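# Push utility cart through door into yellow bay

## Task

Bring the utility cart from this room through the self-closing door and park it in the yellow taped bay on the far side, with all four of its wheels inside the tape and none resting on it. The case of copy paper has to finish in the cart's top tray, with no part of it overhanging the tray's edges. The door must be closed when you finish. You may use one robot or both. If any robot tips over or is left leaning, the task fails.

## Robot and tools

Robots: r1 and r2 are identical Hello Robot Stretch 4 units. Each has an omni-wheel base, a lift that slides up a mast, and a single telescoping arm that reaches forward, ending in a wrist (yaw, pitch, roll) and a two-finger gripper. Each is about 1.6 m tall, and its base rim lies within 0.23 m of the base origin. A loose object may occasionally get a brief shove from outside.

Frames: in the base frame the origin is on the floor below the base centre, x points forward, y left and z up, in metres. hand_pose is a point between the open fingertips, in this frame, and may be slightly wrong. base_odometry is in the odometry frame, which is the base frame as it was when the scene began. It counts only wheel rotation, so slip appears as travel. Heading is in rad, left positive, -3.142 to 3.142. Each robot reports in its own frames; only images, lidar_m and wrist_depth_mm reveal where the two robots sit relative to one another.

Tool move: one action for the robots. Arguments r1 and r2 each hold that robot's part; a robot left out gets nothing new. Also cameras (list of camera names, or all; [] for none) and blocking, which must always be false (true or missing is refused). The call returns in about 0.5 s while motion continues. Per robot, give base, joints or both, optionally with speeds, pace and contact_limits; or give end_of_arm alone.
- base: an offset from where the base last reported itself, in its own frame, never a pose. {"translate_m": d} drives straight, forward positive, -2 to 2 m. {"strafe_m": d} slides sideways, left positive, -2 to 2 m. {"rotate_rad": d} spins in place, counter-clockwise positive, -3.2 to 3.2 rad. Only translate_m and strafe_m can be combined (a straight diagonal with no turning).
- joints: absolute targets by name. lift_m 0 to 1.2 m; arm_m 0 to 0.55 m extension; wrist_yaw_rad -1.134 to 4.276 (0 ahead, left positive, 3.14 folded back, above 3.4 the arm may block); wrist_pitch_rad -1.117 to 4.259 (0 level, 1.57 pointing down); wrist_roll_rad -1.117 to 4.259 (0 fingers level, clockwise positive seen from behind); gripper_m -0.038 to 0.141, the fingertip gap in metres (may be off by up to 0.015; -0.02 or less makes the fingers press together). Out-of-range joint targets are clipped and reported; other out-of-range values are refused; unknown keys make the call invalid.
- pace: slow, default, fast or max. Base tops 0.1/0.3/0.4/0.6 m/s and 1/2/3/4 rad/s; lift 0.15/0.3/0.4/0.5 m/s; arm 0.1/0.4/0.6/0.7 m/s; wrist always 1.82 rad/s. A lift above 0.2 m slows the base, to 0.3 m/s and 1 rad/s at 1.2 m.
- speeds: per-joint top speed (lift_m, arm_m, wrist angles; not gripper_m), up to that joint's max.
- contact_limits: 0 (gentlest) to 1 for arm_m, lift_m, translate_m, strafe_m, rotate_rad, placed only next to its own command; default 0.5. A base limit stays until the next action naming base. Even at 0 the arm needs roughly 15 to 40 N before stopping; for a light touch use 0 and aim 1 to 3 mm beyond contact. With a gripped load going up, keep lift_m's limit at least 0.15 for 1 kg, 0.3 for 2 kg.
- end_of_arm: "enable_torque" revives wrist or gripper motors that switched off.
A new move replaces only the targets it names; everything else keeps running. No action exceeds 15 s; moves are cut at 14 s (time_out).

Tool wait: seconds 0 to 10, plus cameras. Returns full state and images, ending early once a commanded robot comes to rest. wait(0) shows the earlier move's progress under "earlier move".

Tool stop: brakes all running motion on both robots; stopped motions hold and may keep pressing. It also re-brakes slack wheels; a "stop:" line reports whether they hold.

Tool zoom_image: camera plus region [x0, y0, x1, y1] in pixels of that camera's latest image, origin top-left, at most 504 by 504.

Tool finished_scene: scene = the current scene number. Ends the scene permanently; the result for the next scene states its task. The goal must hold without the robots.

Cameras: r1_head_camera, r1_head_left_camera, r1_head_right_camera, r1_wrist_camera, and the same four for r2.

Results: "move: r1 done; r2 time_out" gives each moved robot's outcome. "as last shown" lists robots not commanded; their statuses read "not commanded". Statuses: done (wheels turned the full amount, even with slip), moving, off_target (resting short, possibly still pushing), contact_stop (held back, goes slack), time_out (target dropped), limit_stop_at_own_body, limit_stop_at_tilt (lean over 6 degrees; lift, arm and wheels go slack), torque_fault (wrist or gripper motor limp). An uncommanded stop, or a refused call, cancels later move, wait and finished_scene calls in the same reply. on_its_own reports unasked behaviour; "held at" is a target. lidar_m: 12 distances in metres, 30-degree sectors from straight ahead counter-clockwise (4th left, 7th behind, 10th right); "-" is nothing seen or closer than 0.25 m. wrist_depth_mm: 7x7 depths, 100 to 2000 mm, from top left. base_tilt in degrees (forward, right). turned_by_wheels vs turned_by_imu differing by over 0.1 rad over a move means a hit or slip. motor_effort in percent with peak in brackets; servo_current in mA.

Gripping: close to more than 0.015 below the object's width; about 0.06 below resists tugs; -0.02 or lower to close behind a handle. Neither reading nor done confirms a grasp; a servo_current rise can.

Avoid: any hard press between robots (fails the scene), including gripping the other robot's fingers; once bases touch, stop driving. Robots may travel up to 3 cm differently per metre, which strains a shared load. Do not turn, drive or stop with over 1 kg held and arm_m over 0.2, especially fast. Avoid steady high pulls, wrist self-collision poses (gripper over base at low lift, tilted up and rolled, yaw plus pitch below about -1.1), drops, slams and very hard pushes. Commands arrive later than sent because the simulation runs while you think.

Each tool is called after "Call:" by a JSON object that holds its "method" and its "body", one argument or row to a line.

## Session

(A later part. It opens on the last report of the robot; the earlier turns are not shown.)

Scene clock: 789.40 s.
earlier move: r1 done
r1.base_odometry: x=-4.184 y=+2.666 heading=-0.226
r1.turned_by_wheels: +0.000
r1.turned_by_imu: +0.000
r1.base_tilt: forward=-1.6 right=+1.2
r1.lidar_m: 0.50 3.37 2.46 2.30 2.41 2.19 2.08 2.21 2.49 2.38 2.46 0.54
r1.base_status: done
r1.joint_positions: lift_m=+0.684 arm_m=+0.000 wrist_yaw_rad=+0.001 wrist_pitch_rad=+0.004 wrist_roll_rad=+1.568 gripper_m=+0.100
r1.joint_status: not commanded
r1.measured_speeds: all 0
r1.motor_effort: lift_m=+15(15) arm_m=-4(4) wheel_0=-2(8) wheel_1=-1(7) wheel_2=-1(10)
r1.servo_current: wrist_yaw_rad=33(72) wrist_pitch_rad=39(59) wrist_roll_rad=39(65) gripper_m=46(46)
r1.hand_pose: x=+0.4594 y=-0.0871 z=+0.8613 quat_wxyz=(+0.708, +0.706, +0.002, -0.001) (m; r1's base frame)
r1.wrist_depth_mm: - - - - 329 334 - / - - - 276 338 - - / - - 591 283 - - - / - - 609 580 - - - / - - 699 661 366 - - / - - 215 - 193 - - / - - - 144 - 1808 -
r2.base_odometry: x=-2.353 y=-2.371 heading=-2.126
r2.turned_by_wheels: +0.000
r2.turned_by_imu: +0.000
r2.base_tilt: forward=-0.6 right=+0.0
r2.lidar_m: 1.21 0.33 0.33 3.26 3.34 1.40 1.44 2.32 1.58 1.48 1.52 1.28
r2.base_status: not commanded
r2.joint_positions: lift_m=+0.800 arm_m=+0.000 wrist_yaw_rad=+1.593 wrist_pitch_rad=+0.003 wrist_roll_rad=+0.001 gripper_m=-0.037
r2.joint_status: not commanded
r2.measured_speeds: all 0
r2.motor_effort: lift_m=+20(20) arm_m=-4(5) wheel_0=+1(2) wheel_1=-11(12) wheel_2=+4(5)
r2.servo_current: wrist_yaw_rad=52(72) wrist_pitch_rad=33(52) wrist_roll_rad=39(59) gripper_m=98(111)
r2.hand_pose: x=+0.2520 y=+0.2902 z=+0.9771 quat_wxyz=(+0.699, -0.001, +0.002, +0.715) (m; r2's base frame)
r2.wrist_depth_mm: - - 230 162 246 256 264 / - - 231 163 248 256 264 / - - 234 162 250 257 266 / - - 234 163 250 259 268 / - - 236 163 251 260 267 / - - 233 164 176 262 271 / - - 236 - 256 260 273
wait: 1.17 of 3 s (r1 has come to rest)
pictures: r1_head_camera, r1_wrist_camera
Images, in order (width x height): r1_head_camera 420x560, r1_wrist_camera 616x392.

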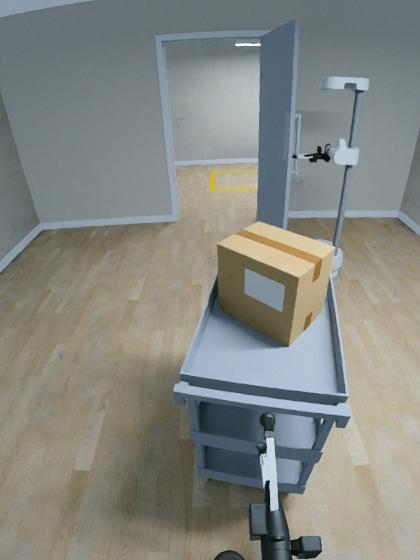

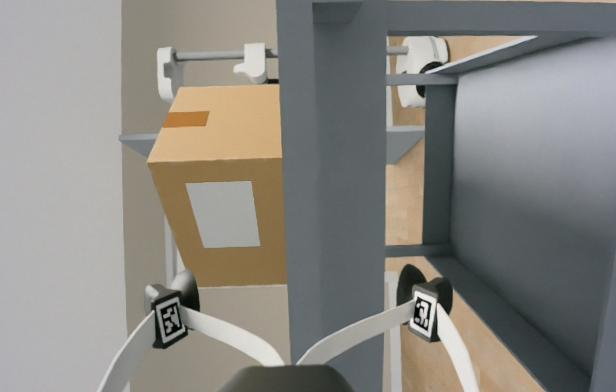

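Call:
{"method": "move", "body": {
  "blocking": false,
  "cameras": [],
  "r1": {"base":{"strafe_m":-0.09}}
}}

Call:
{"method": "wait", "body": {
  "seconds": 3,
  "cameras": []
}}

Call:
{"method": "move", "body": {
  "blocking": false,
  "cameras": [],
  "r1": {"base":{"translate_m":0.11},"pace":"slow","contact_limits":{"translate_m":0.2}}
}}

Call:
{"method": "wait", "body": {
  "seconds": 3,
  "cameras": []
}}

Call:
{"method": "move", "body": {
  "blocking": false,
  "cameras": [],
  "r1": {"joints":{"gripper_m":-0.038}}
}}

Call:
{"method": "wait", "body": {
  "seconds": 3,
  "cameras": ["r1_head_camera","r1_wrist_camera"]
}}

Scene clock: 797.17 s.
move: r1 moving
r1.base_odometry: x=-4.193 y=+2.631 heading=-0.226
r1.turned_by_wheels: +0.000
r1.turned_by_imu: +0.000
r1.base_tilt: forward=-1.6 right=+1.3
r1.lidar_m: 0.52 0.59 2.45 2.33 2.42 2.21 2.08 2.21 2.48 2.35 2.45 0.51
r1.base_status: strafe_m moving
r1.joint_positions: lift_m=+0.684 arm_m=+0.000 wrist_yaw_rad=+0.001 wrist_pitch_rad=+0.004 wrist_roll_rad=+1.568 gripper_m=+0.100
r1.joint_status: not commanded
r1.measured_speeds: translate_m=+0.000 strafe_m=-0.140 rotate_rad=-0.001 lift_m=+0.000 arm_m=+0.000 wrist_yaw_rad=+0.000 wrist_pitch_rad=+0.000 wrist_roll_rad=+0.000
r1.motor_effort: lift_m=+15(15) arm_m=-4(4) wheel_0=+9(10) wheel_1=-7(11) wheel_2=+0(2)
r1.servo_current: wrist_yaw_rad=39(72) wrist_pitch_rad=39(52) wrist_roll_rad=39(52) gripper_m=46(46)
r1.hand_pose: x=+0.4594 y=-0.0871 z=+0.8613 quat_wxyz=(+0.708, +0.706, +0.002, -0.001) (m; r1's base frame)
r1.wrist_depth_mm: - - - 259 325 1499 1078 / - - - 270 329 349 - / - - 621 277 338 - - / - - 585 285 - - - / - - 676 634 359 - - / - - 214 759 193 - - / - - - 144 - 1808 -
r2: as last shown
r2.base_tilt: forward=-0.7 right=+0.0
r2.lidar_m: 1.20 0.32 0.33 3.25 3.34 1.41 1.42 2.29 1.58 1.49 1.50 1.29
r2.motor_effort: lift_m=+20(20) arm_m=-4(4) wheel_0=+2(2) wheel_1=-11(12) wheel_2=+5(5)
r2.servo_current: wrist_yaw_rad=59(65) wrist_pitch_rad=39(46) wrist_roll_rad=46(52) gripper_m=104(104)
r2.wrist_depth_mm: - - 230 162 247 255 264 / - - 232 163 247 256 265 / - - 233 162 248 257 265 / - - 234 163 250 259 266 / - - 236 163 252 259 267 / - - 233 164 177 262 270 / - - 236 - 256 260 272
pictures: none
No camera images: "cameras" was empty.

Scene clock: 798.07 s.
earlier move: r1 done
r1.base_odometry: x=-4.205 y=+2.579 heading=-0.226
r1.turned_by_wheels: +0.000
r1.turned_by_imu: +0.000
r1.base_tilt: forward=-1.6 right=+1.3
r1.lidar_m: 0.50 0.58 2.54 2.38 2.48 2.20 2.09 2.20 2.41 2.29 2.39 0.51
r1.base_status: done
r1.joint_positions: lift_m=+0.684 arm_m=+0.000 wrist_yaw_rad=+0.001 wrist_pitch_rad=+0.004 wrist_roll_rad=+1.568 gripper_m=+0.100
r1.joint_status: not commanded
r1.measured_speeds: all 0
r1.motor_effort: lift_m=+15(15) arm_m=-4(4) wheel_0=+2(10) wheel_1=+1(11) wheel_2=+0(2)
r1.servo_current: wrist_yaw_rad=46(72) wrist_pitch_rad=46(52) wrist_roll_rad=39(72) gripper_m=39(52)
r1.hand_pose: x=+0.4594 y=-0.0871 z=+0.8613 quat_wxyz=(+0.708, +0.706, +0.002, -0.001) (m; r1's base frame)
r1.wrist_depth_mm: - - - - - 1756 1229 / - - - - - 1618 1229 / - - 715 266 330 330 - / - - 597 273 334 - - / - - 609 574 345 - - / - - 215 290 193 - - / - - - 144 - 1756 -
r2.base_odometry: x=-2.353 y=-2.371 heading=-2.126
r2.turned_by_wheels: +0.000
r2.turned_by_imu: +0.000
r2.base_tilt: forward=-0.6 right=+0.1
r2.lidar_m: 1.19 0.32 0.34 3.27 3.34 1.42 1.46 2.29 1.57 1.48 1.54 1.30
r2.base_status: not commanded
r2.joint_positions: lift_m=+0.800 arm_m=+0.000 wrist_yaw_rad=+1.593 wrist_pitch_rad=+0.003 wrist_roll_rad=+0.001 gripper_m=-0.037
r2.joint_status: not commanded
r2.measured_speeds: all 0
r2.motor_effort: lift_m=+20(20) arm_m=-4(4) wheel_0=+2(2) wheel_1=-11(12) wheel_2=+4(5)
r2.servo_current: wrist_yaw_rad=65(72) wrist_pitch_rad=39(46) wrist_roll_rad=46(59) gripper_m=98(104)
r2.hand_pose: x=+0.2520 y=+0.2902 z=+0.9771 quat_wxyz=(+0.699, -0.001, +0.002, +0.715) (m; r2's base frame)
r2.wrist_depth_mm: - - 230 161 248 255 263 / - - 231 163 248 256 264 / - - 233 161 249 257 266 / - - 234 162 249 259 267 / - - 235 163 252 260 268 / - - 234 163 176 260 271 / - - 235 - 256 259 272
wait: 0.90 of 3 s (r1 has come to rest)
pictures: none
No camera images: "cameras" was empty.

Scene clock: 798.57 s.
move: r1 moving
r1.base_odometry: x=-4.193 y=+2.576 heading=-0.226
r1.turned_by_wheels: +0.000
r1.turned_by_imu: +0.000
r1.base_tilt: forward=-1.6 right=+1.3
r1.lidar_m: 0.48 0.57 2.52 2.37 2.47 2.22 2.10 2.22 2.42 2.29 2.37 0.49
r1.base_status: translate_m moving
r1.joint_positions: lift_m=+0.684 arm_m=+0.000 wrist_yaw_rad=+0.001 wrist_pitch_rad=+0.004 wrist_roll_rad=+1.568 gripper_m=+0.100
r1.joint_status: not commanded
r1.measured_speeds: translate_m=+0.048 strafe_m=+0.000 rotate_rad=+0.000 lift_m=+0.000 arm_m=+0.000 wrist_yaw_rad=+0.000 wrist_pitch_rad=+0.000 wrist_roll_rad=+0.000
r1.motor_effort: lift_m=+15(15) arm_m=-4(4) wheel_0=+4(6) wheel_1=+4(6) wheel_2=-6(6)
r1.servo_current: wrist_yaw_rad=52(59) wrist_pitch_rad=46(52) wrist_roll_rad=33(65) gripper_m=46(46)
r1.contact_limits: translate_m 0.2
r1.hand_pose: x=+0.4594 y=-0.0871 z=+0.8613 quat_wxyz=(+0.708, +0.706, +0.002, -0.001) (m; r1's base frame)
r1.wrist_depth_mm: - - - - - 1708 1182 / - - - - - 1576 1205 / - - 699 254 315 319 - / - - 591 260 327 - - / - - 585 564 334 - - / - - 216 281 193 - - / - - - 144 - 1808 -
r2: as last shown
r2.base_tilt: forward=-0.7 right=+0.1
r2.lidar_m: 1.20 0.33 0.34 3.27 3.35 1.40 1.45 2.28 1.55 1.47 1.52 1.29
r2.motor_effort: lift_m=+20(20) arm_m=-4(4) wheel_0=+2(2) wheel_1=-11(11) wheel_2=+4(5)
r2.servo_current: wrist_yaw_rad=59(65) wrist_pitch_rad=46(46) wrist_roll_rad=52(52) gripper_m=98(104)
r2.wrist_depth_mm: - - 231 162 247 256 263 / - - 231 163 249 256 264 / - - 233 162 250 257 265 / - - 234 163 250 259 267 / - - 236 163 251 260 268 / - - 233 164 176 262 270 / - - 235 - 255 260 271
pictures: none
No camera images: "cameras" was empty.

Scene clock: 800.43 s.
earlier move: r1 done
r1.base_odometry: x=-4.097 y=+2.554 heading=-0.226
r1.turned_by_wheels: +0.000
r1.turned_by_imu: +0.000
r1.base_tilt: forward=-1.6 right=+1.3
r1.lidar_m: 0.42 0.45 2.54 2.40 2.47 2.28 2.19 2.29 2.42 2.32 2.37 0.40
r1.base_status: done
r1.joint_positions: lift_m=+0.684 arm_m=+0.000 wrist_yaw_rad=+0.001 wrist_pitch_rad=+0.004 wrist_roll_rad=+1.568 gripper_m=+0.100
r1.joint_status: not commanded
r1.measured_speeds: all 0
r1.motor_effort: lift_m=+15(15) arm_m=+1(4) wheel_0=+2(8) wheel_1=+2(6) wheel_2=-1(7)
r1.servo_current: wrist_yaw_rad=39(72) wrist_pitch_rad=46(52) wrist_roll_rad=52(65) gripper_m=39(46)
r1.contact_limits: translate_m 0.2
r1.hand_pose: x=+0.4594 y=-0.0871 z=+0.8613 quat_wxyz=(+0.708, +0.706, +0.002, -0.001) (m; r1's base frame)
r1.wrist_depth_mm: - - - - - 1708 1229 / - - - 159 222 227 227 / - - 585 221 225 - - / - - 496 229 231 - - / - 517 488 177 237 - - / - - 539 181 198 - - / - - - 144 253 668 -
r2.base_odometry: x=-2.353 y=-2.371 heading=-2.126
r2.turned_by_wheels: +0.000
r2.turned_by_imu: +0.000
r2.base_tilt: forward=-0.6 right=+0.1
r2.lidar_m: 1.20 0.32 0.32 3.27 3.36 1.41 1.39 2.30 1.58 1.48 1.51 1.30
r2.base_status: not commanded
r2.joint_positions: lift_m=+0.800 arm_m=+0.000 wrist_yaw_rad=+1.593 wrist_pitch_rad=+0.003 wrist_roll_rad=+0.001 gripper_m=-0.037
r2.joint_status: not commanded
r2.measured_speeds: all 0
r2.motor_effort: lift_m=+20(20) arm_m=-4(5) wheel_0=+2(2) wheel_1=-11(12) wheel_2=+4(5)
r2.servo_current: wrist_yaw_rad=46(72) wrist_pitch_rad=39(46) wrist_roll_rad=52(59) gripper_m=104(104)
r2.hand_pose: x=+0.2520 y=+0.2902 z=+0.9771 quat_wxyz=(+0.699, -0.001, +0.002, +0.715) (m; r2's base frame)
r2.wrist_depth_mm: - - 231 162 246 255 263 / - - 231 163 248 256 265 / - - 233 162 248 257 265 / - - 234 162 249 259 266 / - - 236 163 252 260 268 / - - 233 164 176 262 271 / - - 236 - 256 260 273
wait: 1.87 of 3 s (r1 has come to rest)
pictures: none
No camera images: "cameras" was empty.

Scene clock: 800.93 s.
move: r1 moving
r1.base_odometry: x=-4.097 y=+2.554 heading=-0.226
r1.turned_by_wheels: +0.000
r1.turned_by_imu: +0.000
r1.base_tilt: forward=-1.6 right=+1.2
r1.lidar_m: 0.40 0.45 2.56 2.38 2.49 2.30 2.19 2.33 2.43 2.29 2.38 0.40
r1.base_status: not commanded
r1.joint_positions: lift_m=+0.684 arm_m=+0.000 wrist_yaw_rad=+0.001 wrist_pitch_rad=+0.004 wrist_roll_rad=+1.568 gripper_m=+0.084
r1.joint_status: gripper_m moving
r1.measured_speeds: all 0
r1.motor_effort: lift_m=+15(15) arm_m=+4(4) wheel_0=+2(3) wheel_1=+2(3) wheel_2=-1(1)
r1.servo_current: wrist_yaw_rad=52(72) wrist_pitch_rad=46(46) wrist_roll_rad=52(59) gripper_m=98(98)
r1.contact_limits: translate_m 0.2
r1.hand_pose: x=+0.4594 y=-0.0871 z=+0.8613 quat_wxyz=(+0.708, +0.706, +0.002, -0.001) (m; r1's base frame)
r1.wrist_depth_mm: - - - - - 1708 1205 / - - - 160 220 225 227 / - - 585 223 226 - - / - - 496 171 231 - - / - 521 488 177 238 - - / - - 212 181 195 - - / - - - 142 253 148 -
r2: as last shown
r2.lidar_m: 1.21 0.34 0.34 3.27 3.35 1.40 1.43 2.30 1.61 1.48 1.53 1.27
r2.motor_effort: lift_m=+20(20) arm_m=-4(4) wheel_0=+2(2) wheel_1=-11(12) wheel_2=+4(5)
r2.servo_current: wrist_yaw_rad=59(59) wrist_pitch_rad=46(46) wrist_roll_rad=46(52) gripper_m=104(104)
r2.wrist_depth_mm: - - 231 162 246 255 263 / - - 231 163 248 256 265 / - - 233 162 249 257 265 / - - 234 163 249 260 267 / - - 236 163 252 260 270 / - - 233 164 176 262 270 / - - 236 - 256 262 273
pictures: none
No camera images: "cameras" was empty.

Scene clock: 802.47 s.
earlier move: r1 done
r1.base_odometry: x=-4.097 y=+2.554 heading=-0.226
r1.turned_by_wheels: +0.000
r1.turned_by_imu: +0.000
r1.base_tilt: forward=-1.6 right=+1.3
r1.lidar_m: 0.41 0.46 2.53 2.37 2.50 2.30 2.20 2.31 2.41 2.31 2.38 0.42
r1.base_status: not commanded
r1.joint_positions: lift_m=+0.684 arm_m=+0.000 wrist_yaw_rad=+0.001 wrist_pitch_rad=+0.004 wrist_roll_rad=+1.568 gripper_m=-0.037
r1.joint_status: all done
r1.measured_speeds: all 0
r1.motor_effort: lift_m=+15(15) arm_m=-4(4) wheel_0=+1(3) wheel_1=+2(3) wheel_2=+0(1)
r1.servo_current: wrist_yaw_rad=52(72) wrist_pitch_rad=46(52) wrist_roll_rad=65(65) gripper_m=72(221)
r1.contact_limits: translate_m 0.2
r1.hand_pose: x=+0.4594 y=-0.0871 z=+0.8613 quat_wxyz=(+0.708, +0.706, +0.002, -0.001) (m; r1's base frame)
r1.wrist_depth_mm: - - - - - 1661 1205 / - - - - 211 217 217 / - - 580 156 216 - - / - 521 484 160 221 - - / - 484 477 165 228 - - / - - 206 191 181 - - / - 156 654 156 241 135 -
r2.base_odometry: x=-2.353 y=-2.371 heading=-2.126
r2.turned_by_wheels: +0.000
r2.turned_by_imu: +0.000
r2.base_tilt: forward=-0.7 right=+0.0
r2.lidar_m: 1.20 0.34 0.34 3.26 3.35 1.44 1.41 2.32 1.58 1.47 1.51 1.27
r2.base_status: not commanded
r2.joint_positions: lift_m=+0.800 arm_m=+0.000 wrist_yaw_rad=+1.593 wrist_pitch_rad=+0.003 wrist_roll_rad=+0.001 gripper_m=-0.037
r2.joint_status: not commanded
r2.measured_speeds: all 0
r2.motor_effort: lift_m=+20(20) arm_m=-4(4) wheel_0=+2(2) wheel_1=-12(12) wheel_2=+4(5)
r2.servo_current: wrist_yaw_rad=59(72) wrist_pitch_rad=39(52) wrist_roll_rad=39(59) gripper_m=98(104)
r2.hand_pose: x=+0.2520 y=+0.2902 z=+0.9771 quat_wxyz=(+0.699, -0.001, +0.002, +0.715) (m; r2's base frame)
r2.wrist_depth_mm: - - 231 162 246 254 263 / - - 231 163 247 256 263 / - - 234 162 250 256 267 / - - 235 162 250 259 267 / - - 236 163 251 262 267 / - - 233 164 176 262 271 / - - 236 - 256 259 272
wait: 1.53 of 3 s (r1 has come to rest)
pictures: r1_head_camera, r1_wrist_camera
Images, in order (width x height): r1_head_camera 420x560, r1_wrist_camera 616x392.

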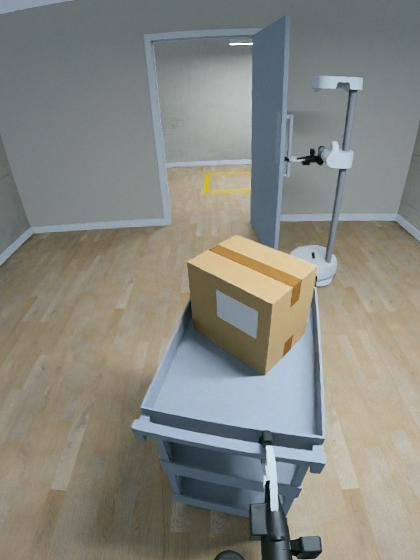

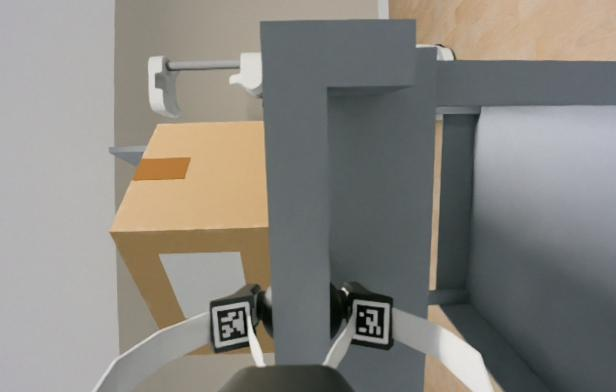

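Call:
{"method": "move", "body": {
  "blocking": false,
  "cameras": [],
  "r1": {"base":{"translate_m":0.4,"strafe_m":-0.03},"pace":"slow"}
}}

Call:
{"method": "wait", "body": {
  "seconds": 10,
  "cameras": ["r1_head_camera","r1_wrist_camera"]
}}

Scene clock: 807.00 s.
move: r1 moving
r1.base_odometry: x=-4.086 y=+2.550 heading=-0.225
r1.turned_by_wheels: +0.001
r1.turned_by_imu: +0.000
r1.base_tilt: forward=-1.6 right=+1.3
r1.lidar_m: 0.41 0.44 2.53 2.40 2.47 2.30 2.21 2.33 2.42 2.29 2.36 0.42
r1.base_status: translate_m moving; strafe_m moving
r1.joint_positions: lift_m=+0.684 arm_m=+0.000 wrist_yaw_rad=+0.001 wrist_pitch_rad=+0.005 wrist_roll_rad=+1.568 gripper_m=-0.037
r1.joint_status: not commanded
r1.measured_speeds: translate_m=+0.051 strafe_m=-0.004 rotate_rad=+0.003 lift_m=+0.000 arm_m=+0.000 wrist_yaw_rad=+0.000 wrist_pitch_rad=+0.000 wrist_roll_rad=+0.000
r1.motor_effort: lift_m=+16(16) arm_m=+4(4) wheel_0=+8(8) wheel_1=+3(5) wheel_2=-8(10)
r1.servo_current: wrist_yaw_rad=46(65) wrist_pitch_rad=46(52) wrist_roll_rad=52(59) gripper_m=65(78)
r1.hand_pose: x=+0.4593 y=-0.0871 z=+0.8611 quat_wxyz=(+0.708, +0.706, +0.002, -0.001) (m; r1's base frame)
r1.wrist_depth_mm: - - - - - 1661 1205 / - - - - 208 213 218 / - - 585 152 211 - - / - 508 488 156 217 - - / - 477 469 159 224 - - / - - 508 174 181 - - / - - 182 126 236 - -
r2: as last shown
r2.lidar_m: 1.21 0.33 0.34 3.27 3.37 1.41 1.42 2.31 1.59 1.46 1.49 1.27
r2.motor_effort: lift_m=+20(20) arm_m=-4(5) wheel_0=+2(2) wheel_1=-11(12) wheel_2=+4(5)
r2.servo_current: wrist_yaw_rad=52(72) wrist_pitch_rad=46(46) wrist_roll_rad=46(59) gripper_m=98(104)
r2.wrist_depth_mm: - - 230 161 247 255 264 / - - 232 163 248 255 264 / - - 233 162 250 256 265 / - - 235 162 250 259 267 / - - 235 163 252 260 270 / - - 233 164 176 262 270 / - - 236 - 256 259 271
pictures: none
No camera images: "cameras" was empty.

Scene clock: 811.80 s.
earlier move: r1 done
r1.base_odometry: x=-3.714 y=+2.435 heading=-0.226
r1.turned_by_wheels: +0.000
r1.turned_by_imu: -0.001
r1.base_tilt: forward=-1.6 right=+1.2
r1.lidar_m: 0.41 0.44 2.57 2.46 2.52 2.73 2.62 2.70 2.37 2.26 2.34 0.41
r1.base_status: done
r1.joint_positions: lift_m=+0.684 arm_m=+0.000 wrist_yaw_rad=-0.002 wrist_pitch_rad=+0.006 wrist_roll_rad=+1.568 gripper_m=-0.037
r1.joint_status: not commanded
r1.measured_speeds: all 0
r1.motor_effort: lift_m=+16(16) arm_m=+4(4) wheel_0=+3(10) wheel_1=+2(6) wheel_2=-3(10)
r1.servo_current: wrist_yaw_rad=39(72) wrist_pitch_rad=46(59) wrist_roll_rad=52(72) gripper_m=65(78)
r1.hand_pose: x=+0.4591 y=-0.0880 z=+0.8608 quat_wxyz=(+0.708, +0.706, +0.001, -0.003) (m; r1's base frame)
r1.wrist_depth_mm: - - - - - 1618 1205 / - - - - - 206 207 / - 564 530 146 206 - - / - 473 462 151 215 - - / - 508 492 157 223 - - / - - 544 176 181 - - / - - 183 144 239 139 -
r2.base_odometry: x=-2.353 y=-2.371 heading=-2.126
r2.turned_by_wheels: +0.000
r2.turned_by_imu: +0.001
r2.base_tilt: forward=-0.6 right=+0.0
r2.lidar_m: 1.21 0.34 0.32 3.28 3.37 1.04 1.99 2.31 1.57 1.48 1.50 1.30
r2.base_status: not commanded
r2.joint_positions: lift_m=+0.800 arm_m=+0.000 wrist_yaw_rad=+1.593 wrist_pitch_rad=+0.003 wrist_roll_rad=+0.001 gripper_m=-0.037
r2.joint_status: not commanded
r2.measured_speeds: all 0
r2.motor_effort: lift_m=+20(20) arm_m=-4(5) wheel_0=+2(2) wheel_1=-11(12) wheel_2=+5(5)
r2.servo_current: wrist_yaw_rad=52(72) wrist_pitch_rad=39(52) wrist_roll_rad=46(72) gripper_m=104(111)
r2.hand_pose: x=+0.2520 y=+0.2902 z=+0.9771 quat_wxyz=(+0.699, -0.001, +0.002, +0.715) (m; r2's base frame)
r2.wrist_depth_mm: - - 231 162 247 255 263 / - - 232 163 249 256 265 / - - 233 162 249 257 265 / - - 235 162 249 258 267 / - - 236 163 253 260 268 / - - 233 163 176 260 271 / - - 236 - 256 259 273
wait: 4.80 of 10 s (r1 has come to rest)
pictures: r1_head_camera, r1_wrist_camera
Images, in order (width x height): r1_head_camera 420x560, r1_wrist_camera 616x392.

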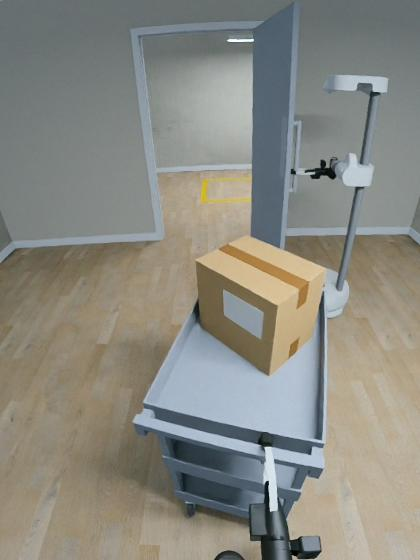

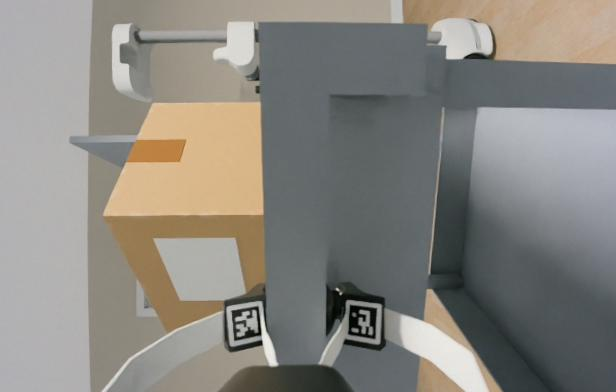

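Call:
{"method": "move", "body": {
  "blocking": false,
  "cameras": [],
  "r1": {"base":{"translate_m":-1.15,"strafe_m":0.5},"pace":"slow"}
}}

Call:
{"method": "wait", "body": {
  "seconds": 10,
  "cameras": []
}}

Call:
{"method": "wait", "body": {
  "seconds": 7,
  "cameras": ["r1_head_camera","r1_wrist_camera"]
}}

Scene clock: 825.70 s.
move: r1 moving
r1.base_odometry: x=-3.725 y=+2.443 heading=-0.226
r1.turned_by_wheels: +0.000
r1.turned_by_imu: -0.001
r1.base_tilt: forward=-1.6 right=+1.3
r1.lidar_m: 0.41 0.47 2.57 2.45 2.50 2.73 2.62 2.72 2.40 2.27 2.32 0.39
r1.base_status: translate_m moving; strafe_m moving
r1.joint_positions: lift_m=+0.684 arm_m=+0.000 wrist_yaw_rad=-0.002 wrist_pitch_rad=+0.006 wrist_roll_rad=+1.568 gripper_m=-0.037
r1.joint_status: not commanded
r1.measured_speeds: translate_m=-0.049 strafe_m=+0.021 rotate_rad=-0.002 lift_m=+0.000 arm_m=+0.000 wrist_yaw_rad=+0.000 wrist_pitch_rad=+0.000 wrist_roll_rad=+0.000
r1.motor_effort: lift_m=+16(16) arm_m=-2(4) wheel_0=-6(10) wheel_1=-4(5) wheel_2=+5(7)
r1.servo_current: wrist_yaw_rad=52(59) wrist_pitch_rad=46(52) wrist_roll_rad=52(72) gripper_m=65(65)
r1.hand_pose: x=+0.4591 y=-0.0880 z=+0.8607 quat_wxyz=(+0.708, +0.706, +0.001, -0.003) (m; r1's base frame)
r1.wrist_depth_mm: - - - - - 1576 1205 / - - - - 202 207 208 / - - 549 147 206 - - / - 473 462 152 215 - - / - 508 488 158 223 - - / - - 549 167 180 - - / - - 182 144 240 138 -
r2: as last shown
r2.turned_by_imu: +0.000
r2.base_tilt: forward=-0.7 right=+0.0
r2.lidar_m: 1.19 0.34 0.33 3.27 3.31 1.06 2.04 2.28 1.58 1.48 1.52 1.29
r2.motor_effort: lift_m=+20(20) arm_m=-4(5) wheel_0=+2(2) wheel_1=-11(11) wheel_2=+4(4)
r2.servo_current: wrist_yaw_rad=52(65) wrist_pitch_rad=46(46) wrist_roll_rad=46(52) gripper_m=98(104)
r2.wrist_depth_mm: - - 231 162 247 254 264 / - - 232 163 249 256 263 / - - 233 162 249 258 264 / - - 234 162 250 259 267 / - - 236 163 251 260 267 / - - 233 164 176 262 271 / - - 236 - 255 259 272
pictures: none
No camera images: "cameras" was empty.

Scene clock: 835.70 s.
earlier move: r1 moving
r1.base_odometry: x=-4.522 y=+3.032 heading=-0.226
r1.turned_by_wheels: +0.000
r1.turned_by_imu: +0.003
r1.base_tilt: forward=-1.6 right=+1.2
r1.lidar_m: 0.43 0.51 2.15 2.01 2.12 1.77 1.69 1.77 2.42 2.67 2.79 0.39
r1.base_status: translate_m moving; strafe_m moving
r1.joint_positions: lift_m=+0.684 arm_m=+0.000 wrist_yaw_rad=+0.002 wrist_pitch_rad=+0.006 wrist_roll_rad=+1.568 gripper_m=-0.037
r1.joint_status: not commanded
r1.measured_speeds: translate_m=-0.093 strafe_m=+0.040 rotate_rad=+0.001 lift_m=+0.000 arm_m=+0.000 wrist_yaw_rad=+0.000 wrist_pitch_rad=+0.000 wrist_roll_rad=+0.000
r1.motor_effort: lift_m=+16(16) arm_m=-4(4) wheel_0=-6(11) wheel_1=-2(7) wheel_2=+7(9)
r1.servo_current: wrist_yaw_rad=46(72) wrist_pitch_rad=39(59) wrist_roll_rad=52(72) gripper_m=59(72)
r1.hand_pose: x=+0.4595 y=-0.0869 z=+0.8606 quat_wxyz=(+0.708, +0.706, +0.003, -0.002) (m; r1's base frame)
r1.wrist_depth_mm: - - - 621 - 1576 - / - 530 512 120 - 185 186 / - 462 455 - 191 - - / - 480 466 135 202 - - / - - 597 145 218 - - / - - 210 175 180 1863 - / - - 183 144 252 139 -
r2.base_odometry: x=-2.353 y=-2.371 heading=-2.126
r2.turned_by_wheels: +0.000
r2.turned_by_imu: +0.001
r2.base_tilt: forward=-0.6 right=+0.0
r2.lidar_m: 1.20 0.33 0.31 3.27 3.34 2.05 - 2.32 1.58 1.48 1.51 1.28
r2.base_status: not commanded
r2.joint_positions: lift_m=+0.800 arm_m=+0.000 wrist_yaw_rad=+1.593 wrist_pitch_rad=+0.003 wrist_roll_rad=+0.001 gripper_m=-0.037
r2.joint_status: not commanded
r2.measured_speeds: all 0
r2.motor_effort: lift_m=+20(20) arm_m=-4(5) wheel_0=+2(2) wheel_1=-11(12) wheel_2=+4(5)
r2.servo_current: wrist_yaw_rad=52(65) wrist_pitch_rad=39(52) wrist_roll_rad=52(65) gripper_m=111(111)
r2.hand_pose: x=+0.2520 y=+0.2902 z=+0.9771 quat_wxyz=(+0.699, -0.001, +0.002, +0.715) (m; r2's base frame)
r2.wrist_depth_mm: - - 232 162 246 254 263 / - - 232 163 249 256 264 / - - 233 162 250 257 265 / - - 234 162 250 260 267 / - - 236 163 252 260 268 / - - 232 164 176 260 270 / - - 236 - 256 259 272
wait: 10.00 s; no rest
pictures: none
No camera images: "cameras" was empty.

Scene clock: 838.93 s.
earlier move: r1 done
r1.base_odometry: x=-4.723 y=+3.180 heading=-0.226
r1.turned_by_wheels: +0.000
r1.turned_by_imu: +0.000
r1.base_tilt: forward=-1.6 right=+1.2
r1.lidar_m: 0.44 0.50 2.00 1.91 2.02 1.53 1.46 1.51 2.10 2.79 2.88 0.40
r1.base_status: done
r1.joint_positions: lift_m=+0.684 arm_m=+0.000 wrist_yaw_rad=+0.002 wrist_pitch_rad=+0.006 wrist_roll_rad=+1.568 gripper_m=-0.037
r1.joint_status: not commanded
r1.measured_speeds: all 0
r1.motor_effort: lift_m=+16(16) arm_m=-4(4) wheel_0=-3(11) wheel_1=-3(7) wheel_2=+4(9)
r1.servo_current: wrist_yaw_rad=65(72) wrist_pitch_rad=52(59) wrist_roll_rad=52(72) gripper_m=65(72)
r1.hand_pose: x=+0.4595 y=-0.0869 z=+0.8606 quat_wxyz=(+0.708, +0.706, +0.003, -0.002) (m; r1's base frame)
r1.wrist_depth_mm: - - - 449 - 1576 - / - 525 508 118 - 185 185 / - 459 455 - 191 - - / - 480 469 135 202 - - / - - 597 144 218 - - / - - - 174 181 1808 - / - - 182 144 251 139 -
r2.base_odometry: x=-2.353 y=-2.371 heading=-2.126
r2.turned_by_wheels: +0.000
r2.turned_by_imu: +0.000
r2.base_tilt: forward=-0.7 right=+0.0
r2.lidar_m: 1.19 0.33 0.34 3.27 3.34 2.30 - 2.27 1.59 1.46 1.52 1.30
r2.base_status: not commanded
r2.joint_positions: lift_m=+0.800 arm_m=+0.000 wrist_yaw_rad=+1.593 wrist_pitch_rad=+0.003 wrist_roll_rad=+0.001 gripper_m=-0.037
r2.joint_status: not commanded
r2.measured_speeds: all 0
r2.motor_effort: lift_m=+20(20) arm_m=-4(5) wheel_0=+2(2) wheel_1=-11(12) wheel_2=+4(5)
r2.servo_current: wrist_yaw_rad=59(65) wrist_pitch_rad=39(52) wrist_roll_rad=46(65) gripper_m=104(111)
r2.hand_pose: x=+0.2520 y=+0.2902 z=+0.9771 quat_wxyz=(+0.699, -0.001, +0.002, +0.715) (m; r2's base frame)
r2.wrist_depth_mm: - - 231 162 247 255 263 / - - 231 163 248 256 265 / - - 234 162 249 257 266 / - - 235 163 250 258 266 / - - 236 163 252 260 268 / - - 232 164 176 260 271 / - - 236 - 256 260 272
wait: 3.23 of 7 s (r1 has come to rest)
pictures: r1_head_camera, r1_wrist_camera
Images, in order (width x height): r1_head_camera 420x560, r1_wrist_camera 616x392.

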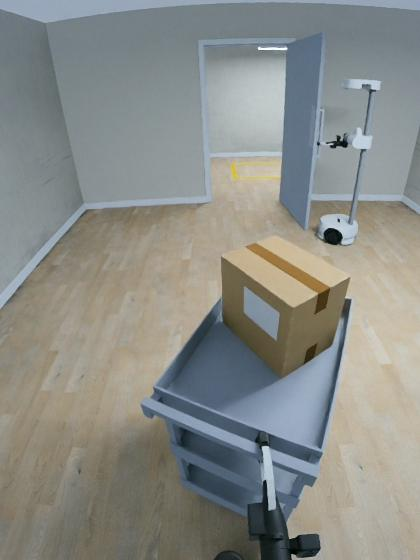

